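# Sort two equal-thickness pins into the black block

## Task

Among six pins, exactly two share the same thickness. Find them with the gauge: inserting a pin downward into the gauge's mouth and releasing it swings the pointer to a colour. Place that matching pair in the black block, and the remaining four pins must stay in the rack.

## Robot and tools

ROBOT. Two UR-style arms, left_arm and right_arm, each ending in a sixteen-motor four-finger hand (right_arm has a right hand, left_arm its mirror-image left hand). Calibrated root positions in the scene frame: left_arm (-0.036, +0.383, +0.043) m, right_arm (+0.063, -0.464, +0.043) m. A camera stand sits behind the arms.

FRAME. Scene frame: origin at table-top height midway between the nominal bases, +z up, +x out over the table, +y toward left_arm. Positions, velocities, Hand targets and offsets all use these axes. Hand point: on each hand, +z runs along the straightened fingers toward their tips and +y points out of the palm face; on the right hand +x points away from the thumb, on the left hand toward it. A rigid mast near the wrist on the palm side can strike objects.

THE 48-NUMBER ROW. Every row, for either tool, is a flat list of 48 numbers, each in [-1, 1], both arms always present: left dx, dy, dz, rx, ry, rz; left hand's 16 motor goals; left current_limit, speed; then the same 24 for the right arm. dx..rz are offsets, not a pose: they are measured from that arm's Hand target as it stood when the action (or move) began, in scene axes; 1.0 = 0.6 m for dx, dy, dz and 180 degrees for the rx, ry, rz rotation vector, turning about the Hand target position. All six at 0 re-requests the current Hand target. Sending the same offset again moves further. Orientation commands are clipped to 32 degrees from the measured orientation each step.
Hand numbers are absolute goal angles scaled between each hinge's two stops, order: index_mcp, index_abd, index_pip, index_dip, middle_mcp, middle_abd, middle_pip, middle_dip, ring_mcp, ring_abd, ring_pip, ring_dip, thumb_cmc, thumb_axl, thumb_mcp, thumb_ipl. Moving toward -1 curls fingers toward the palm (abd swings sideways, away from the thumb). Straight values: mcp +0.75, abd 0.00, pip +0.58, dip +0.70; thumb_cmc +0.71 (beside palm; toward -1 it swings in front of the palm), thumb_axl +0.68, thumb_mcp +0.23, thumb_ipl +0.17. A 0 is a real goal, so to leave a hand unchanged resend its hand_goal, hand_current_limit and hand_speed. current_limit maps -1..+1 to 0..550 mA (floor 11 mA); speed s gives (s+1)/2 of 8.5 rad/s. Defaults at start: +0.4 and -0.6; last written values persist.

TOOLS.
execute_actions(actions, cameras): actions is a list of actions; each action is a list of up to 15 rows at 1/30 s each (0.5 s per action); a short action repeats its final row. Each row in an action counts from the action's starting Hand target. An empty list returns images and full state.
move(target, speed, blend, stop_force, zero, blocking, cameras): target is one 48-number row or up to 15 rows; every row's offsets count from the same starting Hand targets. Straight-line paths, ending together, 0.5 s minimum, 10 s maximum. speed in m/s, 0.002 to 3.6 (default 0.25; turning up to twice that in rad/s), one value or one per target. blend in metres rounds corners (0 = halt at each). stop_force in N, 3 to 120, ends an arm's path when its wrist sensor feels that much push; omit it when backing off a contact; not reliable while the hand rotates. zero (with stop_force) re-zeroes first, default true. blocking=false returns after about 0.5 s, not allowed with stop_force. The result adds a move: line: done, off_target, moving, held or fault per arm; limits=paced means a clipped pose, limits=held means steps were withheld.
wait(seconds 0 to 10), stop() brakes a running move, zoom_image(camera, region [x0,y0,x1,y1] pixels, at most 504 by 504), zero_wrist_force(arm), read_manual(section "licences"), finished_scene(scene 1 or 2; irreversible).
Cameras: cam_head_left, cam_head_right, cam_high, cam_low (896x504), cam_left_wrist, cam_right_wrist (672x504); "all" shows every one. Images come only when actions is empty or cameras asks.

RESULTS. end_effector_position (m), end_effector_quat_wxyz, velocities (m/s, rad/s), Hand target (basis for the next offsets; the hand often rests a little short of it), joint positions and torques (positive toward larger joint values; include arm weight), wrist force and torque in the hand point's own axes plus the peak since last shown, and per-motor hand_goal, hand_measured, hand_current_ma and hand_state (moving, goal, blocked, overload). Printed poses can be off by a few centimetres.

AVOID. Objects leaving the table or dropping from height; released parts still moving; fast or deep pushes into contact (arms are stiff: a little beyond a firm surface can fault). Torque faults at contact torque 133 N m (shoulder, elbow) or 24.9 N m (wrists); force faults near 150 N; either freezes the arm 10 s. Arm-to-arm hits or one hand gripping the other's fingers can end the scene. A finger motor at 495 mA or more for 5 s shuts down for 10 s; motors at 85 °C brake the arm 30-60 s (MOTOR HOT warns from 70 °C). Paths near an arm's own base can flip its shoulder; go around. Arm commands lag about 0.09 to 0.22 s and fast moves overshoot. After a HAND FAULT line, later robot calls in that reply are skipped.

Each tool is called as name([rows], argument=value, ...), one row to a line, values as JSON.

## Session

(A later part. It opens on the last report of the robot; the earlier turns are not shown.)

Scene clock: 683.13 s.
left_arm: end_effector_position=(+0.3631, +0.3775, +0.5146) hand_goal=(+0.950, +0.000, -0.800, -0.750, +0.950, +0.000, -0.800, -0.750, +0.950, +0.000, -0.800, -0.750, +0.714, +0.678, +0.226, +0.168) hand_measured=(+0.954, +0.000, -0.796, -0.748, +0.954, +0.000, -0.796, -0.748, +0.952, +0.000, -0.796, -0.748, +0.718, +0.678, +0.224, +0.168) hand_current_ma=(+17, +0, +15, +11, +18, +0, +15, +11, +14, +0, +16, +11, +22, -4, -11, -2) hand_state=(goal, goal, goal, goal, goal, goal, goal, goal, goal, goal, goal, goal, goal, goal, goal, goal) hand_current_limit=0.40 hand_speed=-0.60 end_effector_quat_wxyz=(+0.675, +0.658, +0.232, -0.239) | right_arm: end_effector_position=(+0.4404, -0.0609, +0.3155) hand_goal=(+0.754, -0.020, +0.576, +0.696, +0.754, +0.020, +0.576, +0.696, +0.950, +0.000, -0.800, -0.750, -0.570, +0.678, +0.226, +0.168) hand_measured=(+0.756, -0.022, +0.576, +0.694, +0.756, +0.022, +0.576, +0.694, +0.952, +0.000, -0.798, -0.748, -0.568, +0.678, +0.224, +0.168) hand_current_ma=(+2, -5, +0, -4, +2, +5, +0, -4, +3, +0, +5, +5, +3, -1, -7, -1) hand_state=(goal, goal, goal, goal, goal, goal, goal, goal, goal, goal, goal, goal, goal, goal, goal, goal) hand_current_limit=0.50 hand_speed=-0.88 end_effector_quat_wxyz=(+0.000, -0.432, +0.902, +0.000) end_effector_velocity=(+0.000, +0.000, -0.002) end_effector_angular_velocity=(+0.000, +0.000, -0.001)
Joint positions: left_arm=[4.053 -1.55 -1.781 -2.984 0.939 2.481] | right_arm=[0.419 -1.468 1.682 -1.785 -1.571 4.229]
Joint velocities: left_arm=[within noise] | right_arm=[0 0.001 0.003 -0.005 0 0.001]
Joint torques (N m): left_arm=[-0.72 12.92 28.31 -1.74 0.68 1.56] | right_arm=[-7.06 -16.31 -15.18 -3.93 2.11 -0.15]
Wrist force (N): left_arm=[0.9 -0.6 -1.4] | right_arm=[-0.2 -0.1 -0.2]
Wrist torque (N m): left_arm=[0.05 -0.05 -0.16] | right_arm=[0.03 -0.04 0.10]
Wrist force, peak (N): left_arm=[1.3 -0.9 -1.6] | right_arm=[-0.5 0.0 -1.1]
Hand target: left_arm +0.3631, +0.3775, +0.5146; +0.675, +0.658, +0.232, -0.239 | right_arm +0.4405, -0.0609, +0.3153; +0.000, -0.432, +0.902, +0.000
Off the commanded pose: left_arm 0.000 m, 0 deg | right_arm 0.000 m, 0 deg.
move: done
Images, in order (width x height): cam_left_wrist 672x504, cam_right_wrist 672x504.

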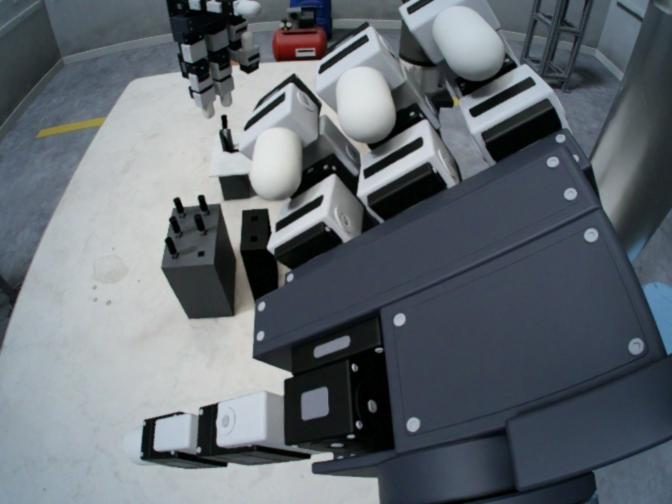

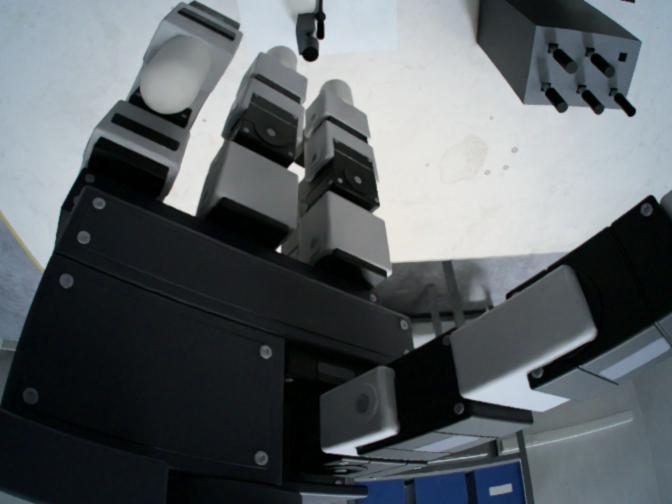

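move([
  [0,0,0,0,0,0,0.95,0,-0.8,-0.75,0.95,0,-0.8,-0.75,0.95,0,-0.8,-0.75,0.714,0.678,0.226,0.168,0.4,-0.6,-0.0042,0,-0.005,0,0,0,0.754,-0.02,0.576,0.696,0.754,0.02,0.576,0.696,0.95,0,-0.8,-0.75,-0.571,0.678,0.226,0.168,0.5,-0.88],
  [0,0,0,0,0,0,0.95,0,-0.8,-0.75,0.95,0,-0.8,-0.75,0.95,0,-0.8,-0.75,0.714,0.678,0.226,0.168,0.4,-0.6,-0.0042,0,-0.0648,0,0,0,0.754,-0.02,0.576,0.696,0.754,0.02,0.576,0.696,0.95,0,-0.8,-0.75,-0.571,0.678,0.226,0.168,0.5,-0.88],
], speed=0.02, stop_force=3, cameras=["cam_right_wrist","cam_left_wrist"])

zoom_image(camera="cam_right_wrist", region=[250, 0, 390, 120])

zoom_image(camera="cam_left_wrist", region=[190, 80, 262, 164])

Scene clock: 721.37 s.
left_arm: end_effector_position=(+0.3631, +0.3775, +0.5146) hand_goal=(+0.950, +0.000, -0.800, -0.750, +0.950, +0.000, -0.800, -0.750, +0.950, +0.000, -0.800, -0.750, +0.714, +0.678, +0.226, +0.168) hand_measured=(+0.954, +0.000, -0.796, -0.748, +0.954, +0.000, -0.796, -0.748, +0.952, +0.000, -0.796, -0.748, +0.718, +0.678, +0.224, +0.168) hand_current_ma=(+17, +0, +15, +11, +18, +0, +15, +11, +14, +0, +16, +11, +22, -4, -11, -2) hand_state=(goal, goal, goal, goal, goal, goal, goal, goal, goal, goal, goal, goal, goal, goal, goal, goal) hand_current_limit=0.40 hand_speed=-0.60 end_effector_quat_wxyz=(+0.675, +0.658, +0.232, -0.239) | right_arm: end_effector_position=(+0.4380, -0.0609, +0.2764) hand_goal=(+0.754, -0.020, +0.576, +0.696, +0.754, +0.020, +0.576, +0.696, +0.950, +0.000, -0.800, -0.750, -0.570, +0.678, +0.226, +0.168) hand_measured=(+0.756, -0.022, +0.576, +0.694, +0.756, +0.022, +0.576, +0.694, +0.952, +0.000, -0.798, -0.748, -0.568, +0.678, +0.224, +0.168) hand_current_ma=(+2, -5, +0, -4, +2, +5, +0, -4, +3, +0, +5, +5, +3, -1, -7, -1) hand_state=(goal, goal, goal, goal, goal, goal, goal, goal, goal, goal, goal, goal, goal, goal, goal, goal) hand_current_limit=0.50 hand_speed=-0.88 end_effector_quat_wxyz=(+0.000, -0.432, +0.902, +0.000)
Joint positions: left_arm=[4.053 -1.55 -1.781 -2.984 0.939 2.481] | right_arm=[0.42 -1.449 1.764 -1.885 -1.571 4.231]
Joint torques (N m): left_arm=[-1.27 13.15 27.31 -1.53 0.6 1.58] | right_arm=[10.61 -17.38 -14.26 -3.97 -0.86 1.07]
Wrist force (N): left_arm=[1.2 -0.6 -1.4] | right_arm=[0.2 -0.1 -0.2]
Wrist torque (N m): left_arm=[0.05 -0.08 -0.15] | right_arm=[0.03 -0.07 -0.02]
Wrist force, peak (N): left_arm=[1.5 -0.6 -1.6] | right_arm=[-0.6 -0.3 -0.5]
Hand target: left_arm +0.3631, +0.3775, +0.5146; +0.675, +0.658, +0.232, -0.239 | right_arm +0.4380, -0.0609, +0.2764; +0.000, -0.432, +0.902, +0.000
Off the commanded pose: left_arm 0.000 m, 0 deg | right_arm 0.000 m, 0 deg.
move: done
Images, in order (width x height): cam_left_wrist 672x504, cam_right_wrist 672x504.

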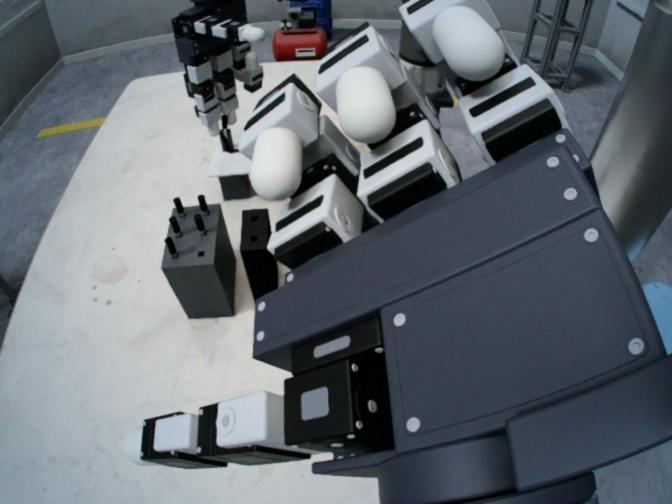

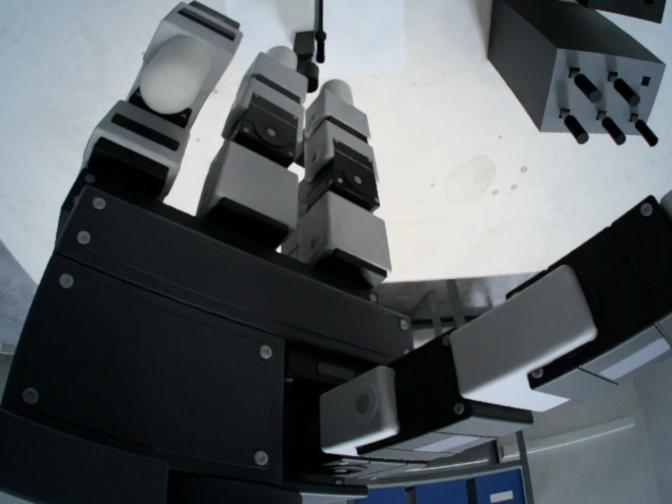

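Scaled by 3.600 from the camera's 672x504 image, which has a finer 960x720 frame.

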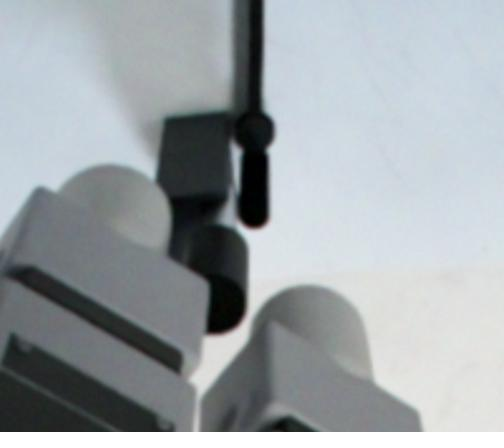

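Scaled by 6.000 from the camera's 672x504 image, which has a finer 960x720 frame.

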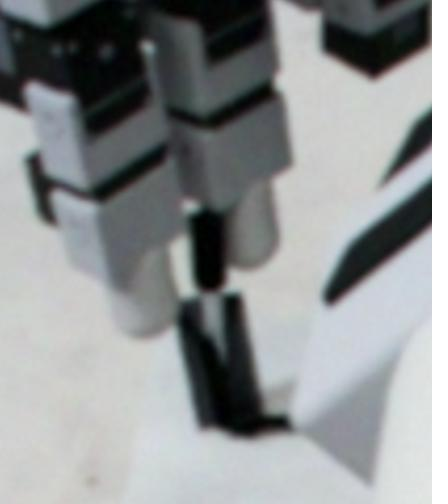

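move(target=[0,0,0,0,0,0,0.95,0,-0.8,-0.75,0.95,0,-0.8,-0.75,0.95,0,-0.8,-0.75,0.714,0.678,0.226,0.168,0.4,-0.6,0,0,0,0,0,0,0.754,-0.3,0.576,0.696,0.754,0.3,0.576,0.696,0.95,0,-0.8,-0.75,-0.571,0.678,0.226,0.168,0.65,-0.95])

wait(seconds=0.8, cameras=["cam_right_wrist"])

zoom_image(camera="cam_right_wrist", region=[250, 0, 390, 120])

Scene clock: 744.83 s.
left_arm: end_effector_position=(+0.3631, +0.3775, +0.5146) hand_goal=(+0.950, +0.000, -0.800, -0.750, +0.950, +0.000, -0.800, -0.750, +0.950, +0.000, -0.800, -0.750, +0.714, +0.678, +0.226, +0.168) hand_measured=(+0.954, +0.000, -0.796, -0.748, +0.954, +0.000, -0.796, -0.748, +0.952, +0.000, -0.796, -0.748, +0.718, +0.678, +0.224, +0.168) hand_current_ma=(+17, +0, +15, +11, +18, +0, +15, +11, +14, +0, +16, +11, +22, -4, -11, -2) hand_state=(goal, goal, goal, goal, goal, goal, goal, goal, goal, goal, goal, goal, goal, goal, goal, goal) hand_current_limit=0.40 hand_speed=-0.60 end_effector_quat_wxyz=(+0.675, +0.658, +0.232, -0.239) | right_arm: end_effector_position=(+0.4380, -0.0609, +0.2764) hand_goal=(+0.754, -0.300, +0.576, +0.696, +0.754, +0.300, +0.576, +0.696, +0.950, +0.000, -0.800, -0.750, -0.570, +0.678, +0.226, +0.168) hand_measured=(+0.756, -0.088, +0.576, +0.694, +0.756, +0.074, +0.576, +0.694, +0.952, +0.000, -0.798, -0.748, -0.568, +0.678, +0.224, +0.168) hand_current_ma=(+2, +133, +0, -4, +2, -178, +0, -2, +3, +0, +5, +5, +3, -1, -7, -1) hand_state=(goal, moving, goal, goal, goal, moving, goal, goal, goal, goal, goal, goal, goal, goal, goal, goal) hand_current_limit=0.65 hand_speed=-0.95 end_effector_quat_wxyz=(+0.000, -0.432, +0.902, +0.000)
Joint positions: left_arm=[4.053 -1.55 -1.781 -2.984 0.939 2.481] | right_arm=[0.42 -1.449 1.764 -1.885 -1.571 4.231]
Joint torques (N m): left_arm=[-0.45 13.79 27.95 -1.62 0.62 1.48] | right_arm=[5.03 -17.21 -13.8 -3.94 0.6 1.22]
Wrist force (N): left_arm=[1.2 -0.6 -1.3] | right_arm=[0.5 -0.3 0.2]
Wrist torque (N m): left_arm=[0.04 -0.08 -0.15] | right_arm=[0.03 -0.03 0.00]
Wrist force, peak (N): left_arm=[1.6 -0.5 -1.5] | right_arm=[0.2 -0.4 -0.5]
Hand target: left_arm +0.3631, +0.3775, +0.5146; +0.675, +0.658, +0.232, -0.239 | right_arm +0.4380, -0.0609, +0.2764; +0.000, -0.432, +0.902, +0.000
Off the commanded pose: left_arm 0.000 m, 0 deg | right_arm 0.000 m, 0 deg.
move: done

Scene clock: 745.63 s.
left_arm: end_effector_position=(+0.3631, +0.3775, +0.5146) hand_goal=(+0.950, +0.000, -0.800, -0.750, +0.950, +0.000, -0.800, -0.750, +0.950, +0.000, -0.800, -0.750, +0.714, +0.678, +0.226, +0.168) hand_measured=(+0.954, +0.000, -0.796, -0.748, +0.954, +0.000, -0.796, -0.748, +0.952, +0.000, -0.796, -0.748, +0.718, +0.678, +0.224, +0.168) hand_current_ma=(+17, +0, +15, +11, +18, +0, +15, +11, +14, +0, +16, +11, +22, -4, -11, -2) hand_state=(goal, goal, goal, goal, goal, goal, goal, goal, goal, goal, goal, goal, goal, goal, goal, goal) hand_current_limit=0.40 hand_speed=-0.60 end_effector_quat_wxyz=(+0.675, +0.658, +0.232, -0.239) | right_arm: end_effector_position=(+0.4380, -0.0609, +0.2764) hand_goal=(+0.754, -0.300, +0.576, +0.696, +0.754, +0.300, +0.576, +0.696, +0.950, +0.000, -0.800, -0.750, -0.570, +0.678, +0.226, +0.168) hand_measured=(+0.756, -0.094, +0.576, +0.694, +0.756, +0.080, +0.576, +0.694, +0.952, +0.000, -0.798, -0.748, -0.568, +0.678, +0.224, +0.168) hand_current_ma=(+2, +454, +0, -4, +2, -454, +0, -2, +3, +0, +5, +5, +3, -1, -7, -1) hand_state=(goal, blocked, goal, goal, goal, blocked, goal, goal, goal, goal, goal, goal, goal, goal, goal, goal) hand_current_limit=0.65 hand_speed=-0.95 end_effector_quat_wxyz=(+0.000, -0.432, +0.902, +0.000)
Joint positions: left_arm=[4.053 -1.55 -1.781 -2.984 0.939 2.481] | right_arm=[0.42 -1.449 1.764 -1.885 -1.571 4.231]
Joint torques (N m): left_arm=[-0.44 13.1 27.06 -1.79 0.66 1.46] | right_arm=[4.43 -18.06 -15.79 -3.95 1.08 1.2]
Wrist force (N): left_arm=[1.2 -0.6 -1.2] | right_arm=[0.1 -0.1 0.7]
Wrist torque (N m): left_arm=[0.03 -0.07 -0.15] | right_arm=[0.01 0.01 -0.02]
Wrist force, peak (N): left_arm=[1.4 -0.8 -1.5] | right_arm=[0.4 -0.6 0.9]
Hand target: left_arm +0.3631, +0.3775, +0.5146; +0.675, +0.658, +0.232, -0.239 | right_arm +0.4380, -0.0609, +0.2764; +0.000, -0.432, +0.902, +0.000
Off the commanded pose: left_arm 0.000 m, 0 deg | right_arm 0.000 m, 0 deg.
wait: 0.80 s; at rest by 0.17 s
Images, in order (width x height): cam_right_wrist 672x504.

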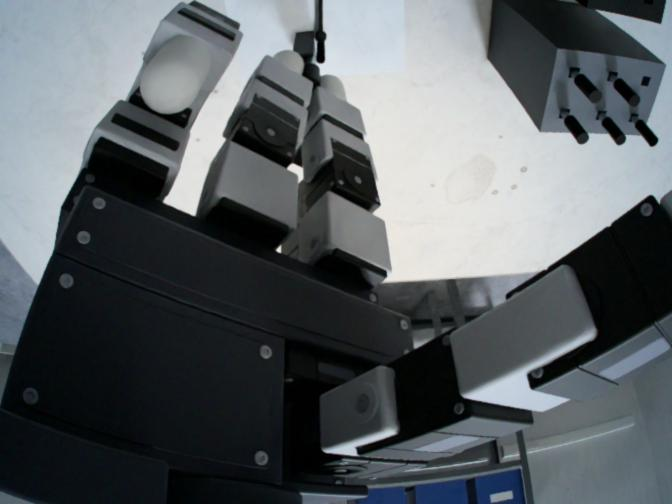

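Scaled by 3.600 from the camera's 672x504 image, which has a finer 960x720 frame.

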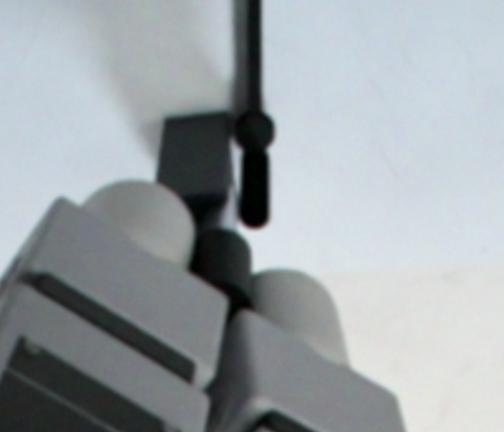

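move([
  [0,0,0,0,0,0,0.95,0,-0.8,-0.75,0.95,0,-0.8,-0.75,0.95,0,-0.8,-0.75,0.714,0.678,0.226,0.168,0.4,-0.6,0,0,0.04,0,0,0,0.754,-0.3,0.576,0.696,0.754,0.3,0.576,0.696,0.95,0,-0.8,-0.75,-0.571,0.678,0.226,0.168,0.65,-0.95],
  [0,0,0,0,0,0,0.95,0,-0.8,-0.75,0.95,0,-0.8,-0.75,0.95,0,-0.8,-0.75,0.714,0.678,0.226,0.168,0.4,-0.6,0,0,0.11,0,0,0,0.754,-0.3,0.576,0.696,0.754,0.3,0.576,0.696,0.95,0,-0.8,-0.75,-0.571,0.678,0.226,0.168,0.65,-0.95],
  [0,0,0,0,0,0,0.95,0,-0.8,-0.75,0.95,0,-0.8,-0.75,0.95,0,-0.8,-0.75,0.714,0.678,0.226,0.168,0.4,-0.6,0,0.4487,0.11,0,0,0,0.754,-0.3,0.576,0.696,0.754,0.3,0.576,0.696,0.95,0,-0.8,-0.75,-0.571,0.678,0.226,0.168,0.65,-0.95],
  [0,0,0,0,0,0,0.95,0,-0.8,-0.75,0.95,0,-0.8,-0.75,0.95,0,-0.8,-0.75,0.714,0.678,0.226,0.168,0.4,-0.6,0,0.4487,0.0402,0,0,0,0.754,-0.3,0.576,0.696,0.754,0.3,0.576,0.696,0.95,0,-0.8,-0.75,-0.571,0.678,0.226,0.168,0.65,-0.95],
], speed=[0.02, 0.08, 0.16, 0.08], blend=[0.005, 0.005, 0.003, 0], cameras=["cam_right_wrist"])

zoom_image(camera="cam_right_wrist", region=[280, 10, 350, 80])

Scene clock: 759.60 s.
left_arm: end_effector_position=(+0.3631, +0.3775, +0.5146) hand_goal=(+0.950, +0.000, -0.800, -0.750, +0.950, +0.000, -0.800, -0.750, +0.950, +0.000, -0.800, -0.750, +0.714, +0.678, +0.226, +0.168) hand_measured=(+0.954, +0.000, -0.796, -0.748, +0.954, +0.000, -0.796, -0.748, +0.952, +0.000, -0.796, -0.748, +0.718, +0.678, +0.224, +0.168) hand_current_ma=(+17, +0, +15, +11, +18, +0, +15, +11, +14, +0, +16, +11, +22, -4, -11, -2) hand_state=(goal, goal, goal, goal, goal, goal, goal, goal, goal, goal, goal, goal, goal, goal, goal, goal) hand_current_limit=0.40 hand_speed=-0.60 end_effector_quat_wxyz=(+0.675, +0.658, +0.232, -0.239) | right_arm: end_effector_position=(+0.4380, +0.2083, +0.3007) hand_goal=(+0.754, -0.300, +0.576, +0.696, +0.754, +0.300, +0.576, +0.696, +0.950, +0.000, -0.800, -0.750, -0.570, +0.678, +0.226, +0.168) hand_measured=(+0.756, -0.094, +0.576, +0.694, +0.754, +0.080, +0.576, +0.694, +0.952, +0.000, -0.798, -0.748, -0.568, +0.678, +0.224, +0.168) hand_current_ma=(+2, +454, +0, -3, +1, -454, +0, -2, +3, +0, +5, +5, +3, -1, -7, -1) hand_state=(goal, blocked, goal, goal, goal, blocked, goal, goal, goal, goal, goal, goal, goal, goal, goal, goal) hand_current_limit=0.65 hand_speed=-0.95 end_effector_quat_wxyz=(+0.000, -0.432, +0.902, +0.000)
Joint positions: left_arm=[4.053 -1.55 -1.781 -2.984 0.939 2.481] | right_arm=[0.78 -0.986 1.062 -1.647 -1.571 4.591]
Joint torques (N m): left_arm=[-0.21 13.56 27.3 -1.69 0.47 1.47] | right_arm=[12.37 -36.25 -13.55 -3.75 1.49 1.22]
Wrist force (N): left_arm=[1.0 -0.6 -1.6] | right_arm=[-0.3 0.1 0.0]
Wrist torque (N m): left_arm=[0.06 -0.06 -0.15] | right_arm=[0.05 -0.01 -0.04]
Wrist force, peak (N): left_arm=[1.2 -0.9 -1.6] | right_arm=[0.5 -0.4 1.0]
Hand target: left_arm +0.3631, +0.3775, +0.5146; +0.675, +0.658, +0.232, -0.239 | right_arm +0.4380, +0.2083, +0.3005; +0.000, -0.432, +0.902, +0.000
Off the commanded pose: left_arm 0.000 m, 0 deg | right_arm 0.000 m, 0 deg.
move: done
Images, in order (width x height): cam_right_wrist 672x504.

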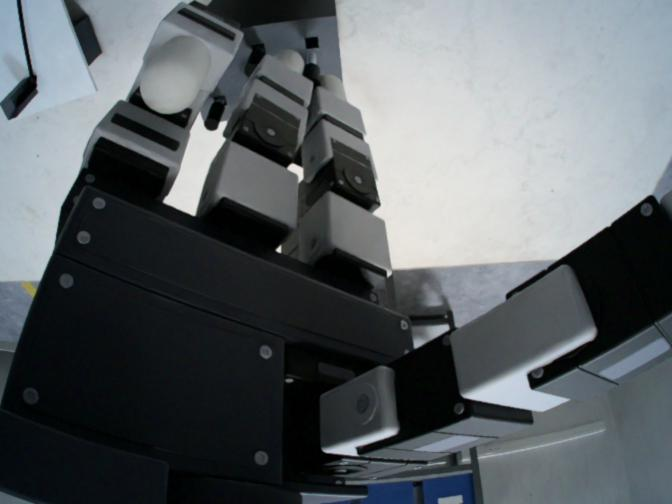

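Scaled by 7.200 from the camera's 672x504 image, which has a finer 960x720 frame.

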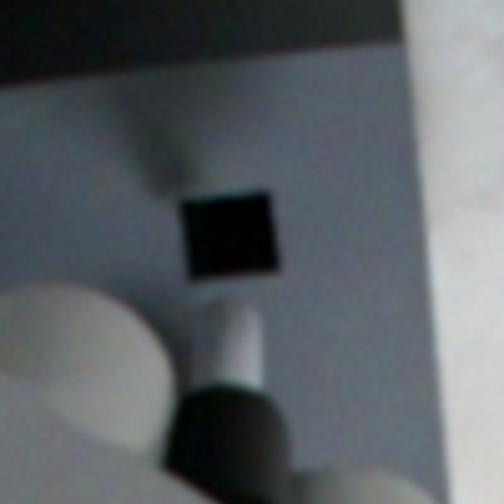

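move(target=[0,0,0,0,0,0,0.95,0,-0.8,-0.75,0.95,0,-0.8,-0.75,0.95,0,-0.8,-0.75,0.714,0.678,0.226,0.168,0.4,-0.6,-0.0042,0,0,0,0,0,0.754,-0.3,0.576,0.696,0.754,0.3,0.576,0.696,0.95,0,-0.8,-0.75,-0.571,0.678,0.226,0.168,0.65,-0.95], speed=0.03, cameras=["cam_right_wrist"])

zoom_image(camera="cam_right_wrist", region=[280, 10, 350, 80])

Scene clock: 769.27 s.
left_arm: end_effector_position=(+0.3631, +0.3775, +0.5146) hand_goal=(+0.950, +0.000, -0.800, -0.750, +0.950, +0.000, -0.800, -0.750, +0.950, +0.000, -0.800, -0.750, +0.714, +0.678, +0.226, +0.168) hand_measured=(+0.954, +0.000, -0.796, -0.748, +0.954, +0.000, -0.796, -0.748, +0.952, +0.000, -0.796, -0.748, +0.718, +0.678, +0.224, +0.168) hand_current_ma=(+17, +0, +15, +11, +18, +0, +15, +11, +14, +0, +16, +11, +22, -4, -11, -2) hand_state=(goal, goal, goal, goal, goal, goal, goal, goal, goal, goal, goal, goal, goal, goal, goal, goal) hand_current_limit=0.40 hand_speed=-0.60 end_effector_quat_wxyz=(+0.675, +0.658, +0.232, -0.239) | right_arm: end_effector_position=(+0.4356, +0.2083, +0.3005) hand_goal=(+0.754, -0.300, +0.576, +0.696, +0.754, +0.300, +0.576, +0.696, +0.950, +0.000, -0.800, -0.750, -0.570, +0.678, +0.226, +0.168) hand_measured=(+0.756, -0.094, +0.576, +0.694, +0.754, +0.080, +0.576, +0.694, +0.952, +0.000, -0.798, -0.748, -0.568, +0.678, +0.224, +0.168) hand_current_ma=(+2, +454, +0, -3, +1, -454, +0, -2, +3, +0, +5, +5, +3, -1, -7, -1) hand_state=(goal, blocked, goal, goal, goal, blocked, goal, goal, goal, goal, goal, goal, goal, goal, goal, goal) hand_current_limit=0.65 hand_speed=-0.95 end_effector_quat_wxyz=(+0.000, -0.432, +0.902, +0.000)
Joint positions: left_arm=[4.053 -1.55 -1.781 -2.984 0.939 2.481] | right_arm=[0.782 -0.99 1.068 -1.649 -1.571 4.593]
Joint torques (N m): left_arm=[-0.99 14.36 28.56 -1.55 0.32 1.44] | right_arm=[11.1 -53.61 -15.54 -3.96 1.65 1.27]
Wrist force (N): left_arm=[1.1 -0.9 -1.3] | right_arm=[-0.3 0.2 -0.2]
Wrist torque (N m): left_arm=[0.01 -0.06 -0.14] | right_arm=[0.07 -0.01 -0.04]
Wrist force, peak (N): left_arm=[1.1 -0.6 -1.8] | right_arm=[-0.4 0.1 -0.5]
Hand target: left_arm +0.3631, +0.3775, +0.5146; +0.675, +0.658, +0.232, -0.239 | right_arm +0.4354, +0.2083, +0.3005; +0.000, -0.432, +0.902, +0.000
Off the commanded pose: left_arm 0.000 m, 0 deg | right_arm 0.000 m, 0 deg.
move: done
Images, in order (width x height): cam_right_wrist 672x504.

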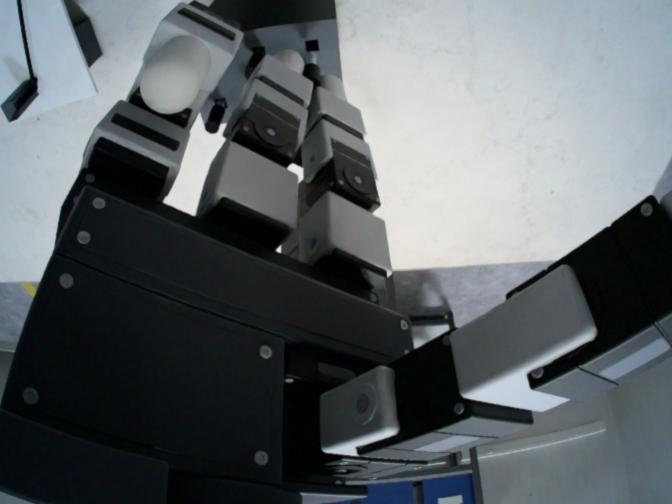

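Scaled by 7.200 from the camera's 672x504 image, which has a finer 960x720 frame.

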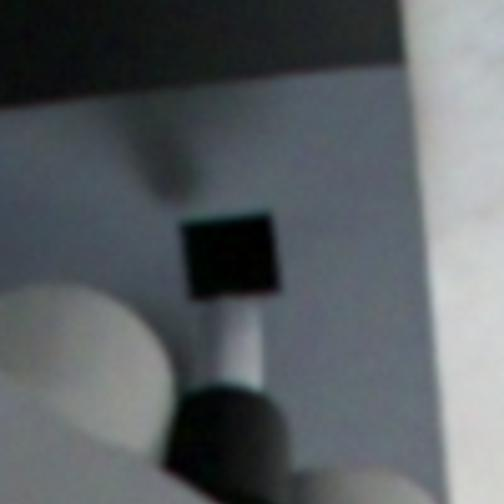

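move(target=[0,0,0,0,0,0,0.95,0,-0.8,-0.75,0.95,0,-0.8,-0.75,0.95,0,-0.8,-0.75,0.714,0.678,0.226,0.168,0.4,-0.6,-0.0008,0,-0.056,0,0,0,0.754,-0.3,0.576,0.696,0.754,0.3,0.576,0.696,0.95,0,-0.8,-0.75,-0.571,0.678,0.226,0.168,0.65,-0.95], speed=0.012, stop_force=4)

Scene clock: 776.43 s.
left_arm: end_effector_position=(+0.3631, +0.3775, +0.5146) hand_goal=(+0.950, +0.000, -0.800, -0.750, +0.950, +0.000, -0.800, -0.750, +0.950, +0.000, -0.800, -0.750, +0.714, +0.678, +0.226, +0.168) hand_measured=(+0.954, +0.000, -0.796, -0.748, +0.954, +0.000, -0.796, -0.748, +0.952, +0.000, -0.796, -0.748, +0.718, +0.678, +0.224, +0.168) hand_current_ma=(+17, +0, +15, +11, +18, +0, +15, +11, +14, +0, +16, +11, +22, -4, -11, -2) hand_state=(goal, goal, goal, goal, goal, goal, goal, goal, goal, goal, goal, goal, goal, goal, goal, goal) hand_current_limit=0.40 hand_speed=-0.60 end_effector_quat_wxyz=(+0.675, +0.658, +0.232, -0.239) | right_arm: end_effector_position=(+0.4350, +0.2083, +0.2669) hand_goal=(+0.754, -0.300, +0.576, +0.696, +0.754, +0.300, +0.576, +0.696, +0.950, +0.000, -0.800, -0.750, -0.570, +0.678, +0.226, +0.168) hand_measured=(+0.756, -0.094, +0.576, +0.694, +0.754, +0.080, +0.576, +0.694, +0.952, +0.000, -0.798, -0.748, -0.568, +0.678, +0.224, +0.168) hand_current_ma=(+2, +454, +0, -3, +1, -454, +0, -2, +3, +0, +5, +5, +3, -1, -7, -1) hand_state=(goal, blocked, goal, goal, goal, blocked, goal, goal, goal, goal, goal, goal, goal, goal, goal, goal) hand_current_limit=0.65 hand_speed=-0.95 end_effector_quat_wxyz=(+0.000, -0.432, +0.902, +0.000)
Joint positions: left_arm=[4.053 -1.55 -1.781 -2.984 0.939 2.481] | right_arm=[0.783 -0.981 1.14 -1.73 -1.571 4.594]
Joint torques (N m): left_arm=[-0.8 13.29 28.27 -1.45 0.47 1.34] | right_arm=[11.76 -36.46 -15.62 -4.1 -1.15 1.13]
Wrist force (N): left_arm=[1.2 -0.6 -1.3] | right_arm=[0.1 -0.1 -0.6]
Wrist torque (N m): left_arm=[0.05 -0.08 -0.14] | right_arm=[0.03 -0.06 0.03]
Wrist force, peak (N): left_arm=[1.4 -0.6 -1.7] | right_arm=[-0.6 0.3 -0.1]
Hand target: left_arm +0.3631, +0.3775, +0.5146; +0.675, +0.658, +0.232, -0.239 | right_arm +0.4350, +0.2083, +0.2669; +0.000, -0.432, +0.902, +0.000
Off the commanded pose: left_arm 0.000 m, 0 deg | right_arm 0.000 m, 0 deg.
move: done

move([
  [0,0,0,0,0,0,0.95,0,-0.8,-0.75,0.95,0,-0.8,-0.75,0.95,0,-0.8,-0.75,0.714,0.678,0.226,0.168,0.4,-0.6,0,0,0,0,0,0,0.754,-0.02,0.576,0.696,0.754,0.02,0.576,0.696,0.95,0,-0.8,-0.75,-0.571,0.678,0.226,0.168,0.5,-0.85],
  [0,0,0,0,0,0,0.95,0,-0.8,-0.75,0.95,0,-0.8,-0.75,0.95,0,-0.8,-0.75,0.714,0.678,0.226,0.168,0.4,-0.6,0,0,0.03,0,0,0,0.754,-0.02,0.576,0.696,0.754,0.02,0.576,0.696,0.95,0,-0.8,-0.75,-0.571,0.678,0.226,0.168,0.5,-0.85],
  [0,0,0,0,0,0,0.95,0,-0.8,-0.75,0.95,0,-0.8,-0.75,0.95,0,-0.8,-0.75,0.714,0.678,0.226,0.168,0.4,-0.6,0,0,0.0718,0,0,0,0.754,-0.02,0.576,0.696,0.754,0.02,0.576,0.696,0.95,0,-0.8,-0.75,-0.571,0.678,0.226,0.168,0.5,-0.85],
  [0,0,0,0,0,0,0.95,0,-0.8,-0.75,0.95,0,-0.8,-0.75,0.95,0,-0.8,-0.75,0.714,0.678,0.226,0.168,0.4,-0.6,0.0733,-0.1238,0.0718,0,0,0,0.754,-0.02,0.576,0.696,0.754,0.02,0.576,0.696,0.95,0,-0.8,-0.75,-0.571,0.678,0.226,0.168,0.5,-0.85],
], speed=[0.03, 0.03, 0.08, 0.12], blend=[0, 0.003, 0.003, 0], cameras=["cam_right_wrist", "cam_head_left"])

zoom_image(camera="cam_right_wrist", region=[250, 0, 390, 120])

Scene clock: 790.77 s.
left_arm: end_effector_position=(+0.3631, +0.3775, +0.5146) hand_goal=(+0.950, +0.000, -0.800, -0.750, +0.950, +0.000, -0.800, -0.750, +0.950, +0.000, -0.800, -0.750, +0.714, +0.678, +0.226, +0.168) hand_measured=(+0.954, +0.000, -0.796, -0.748, +0.954, +0.000, -0.796, -0.748, +0.952, +0.000, -0.796, -0.748, +0.718, +0.678, +0.224, +0.168) hand_current_ma=(+17, +0, +15, +11, +18, +0, +15, +11, +14, +0, +16, +11, +22, -4, -11, -2) hand_state=(goal, goal, goal, goal, goal, goal, goal, goal, goal, goal, goal, goal, goal, goal, goal, goal) hand_current_limit=0.40 hand_speed=-0.60 end_effector_quat_wxyz=(+0.675, +0.658, +0.232, -0.239) | right_arm: end_effector_position=(+0.4788, +0.1342, +0.3100) hand_goal=(+0.754, -0.020, +0.576, +0.696, +0.754, +0.020, +0.576, +0.696, +0.950, +0.000, -0.800, -0.750, -0.570, +0.678, +0.226, +0.168) hand_measured=(+0.754, -0.022, +0.576, +0.694, +0.754, +0.022, +0.576, +0.694, +0.952, +0.000, -0.798, -0.748, -0.568, +0.678, +0.224, +0.168) hand_current_ma=(+1, -5, +0, -3, +1, +5, +0, -2, +2, +0, +5, +5, +3, -1, -7, -1) hand_state=(goal, goal, goal, goal, goal, goal, goal, goal, goal, goal, goal, goal, goal, goal, goal, goal) hand_current_limit=0.50 hand_speed=-0.85 end_effector_quat_wxyz=(+0.000, -0.432, +0.902, +0.000)
Joint positions: left_arm=[4.053 -1.55 -1.781 -2.984 0.939 2.481] | right_arm=[0.663 -1.075 1.176 -1.672 -1.571 4.474]
Joint torques (N m): left_arm=[0.1 14.02 28.39 -1.52 0.31 1.44] | right_arm=[-10.16 -51.41 -13.8 -4.06 2.16 -1.6]
Wrist force (N): left_arm=[1.1 -0.5 -1.4] | right_arm=[-0.2 0.2 -0.2]
Wrist torque (N m): left_arm=[0.06 -0.07 -0.15] | right_arm=[0.06 -0.05 0.12]
Wrist force, peak (N): left_arm=[1.5 -0.8 -1.5] | right_arm=[-0.3 1.3 -0.9]
Hand target: left_arm +0.3631, +0.3775, +0.5146; +0.675, +0.658, +0.232, -0.239 | right_arm +0.4789, +0.1340, +0.3100; +0.000, -0.432, +0.902, +0.000
Off the commanded pose: left_arm 0.000 m, 0 deg | right_arm 0.000 m, 0 deg.
move: done
Images, in order (width x height): cam_head_left 896x504, cam_right_wrist 672x504.

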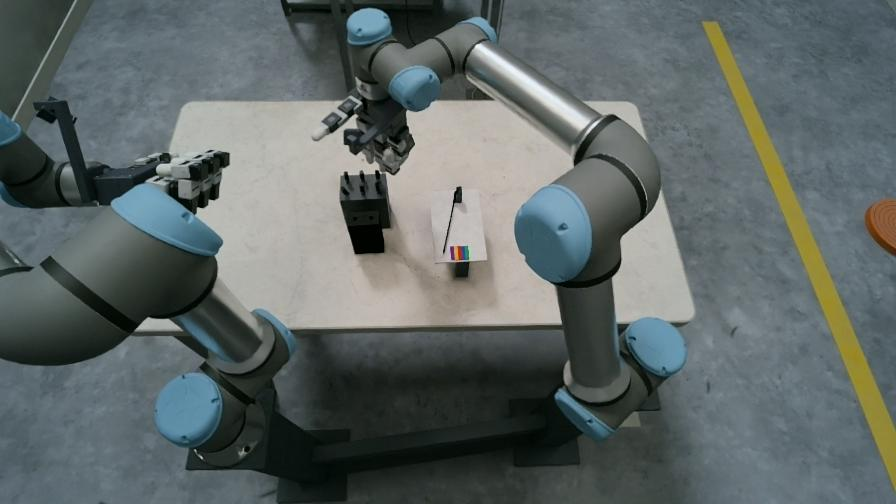

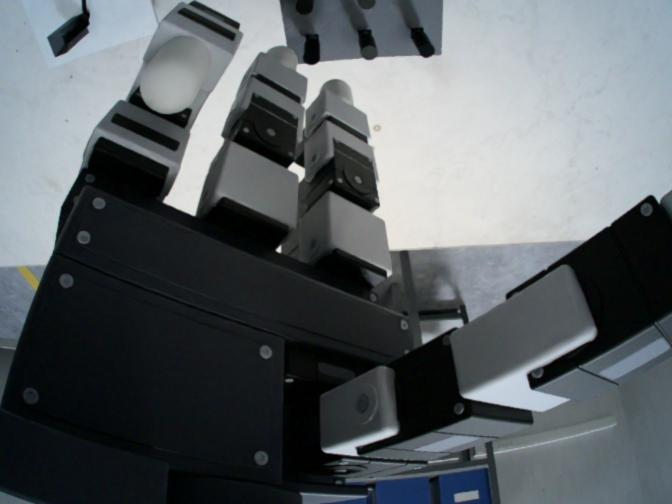

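Scaled by 3.600 from the camera's 672x504 image, which has a finer 960x720 frame.

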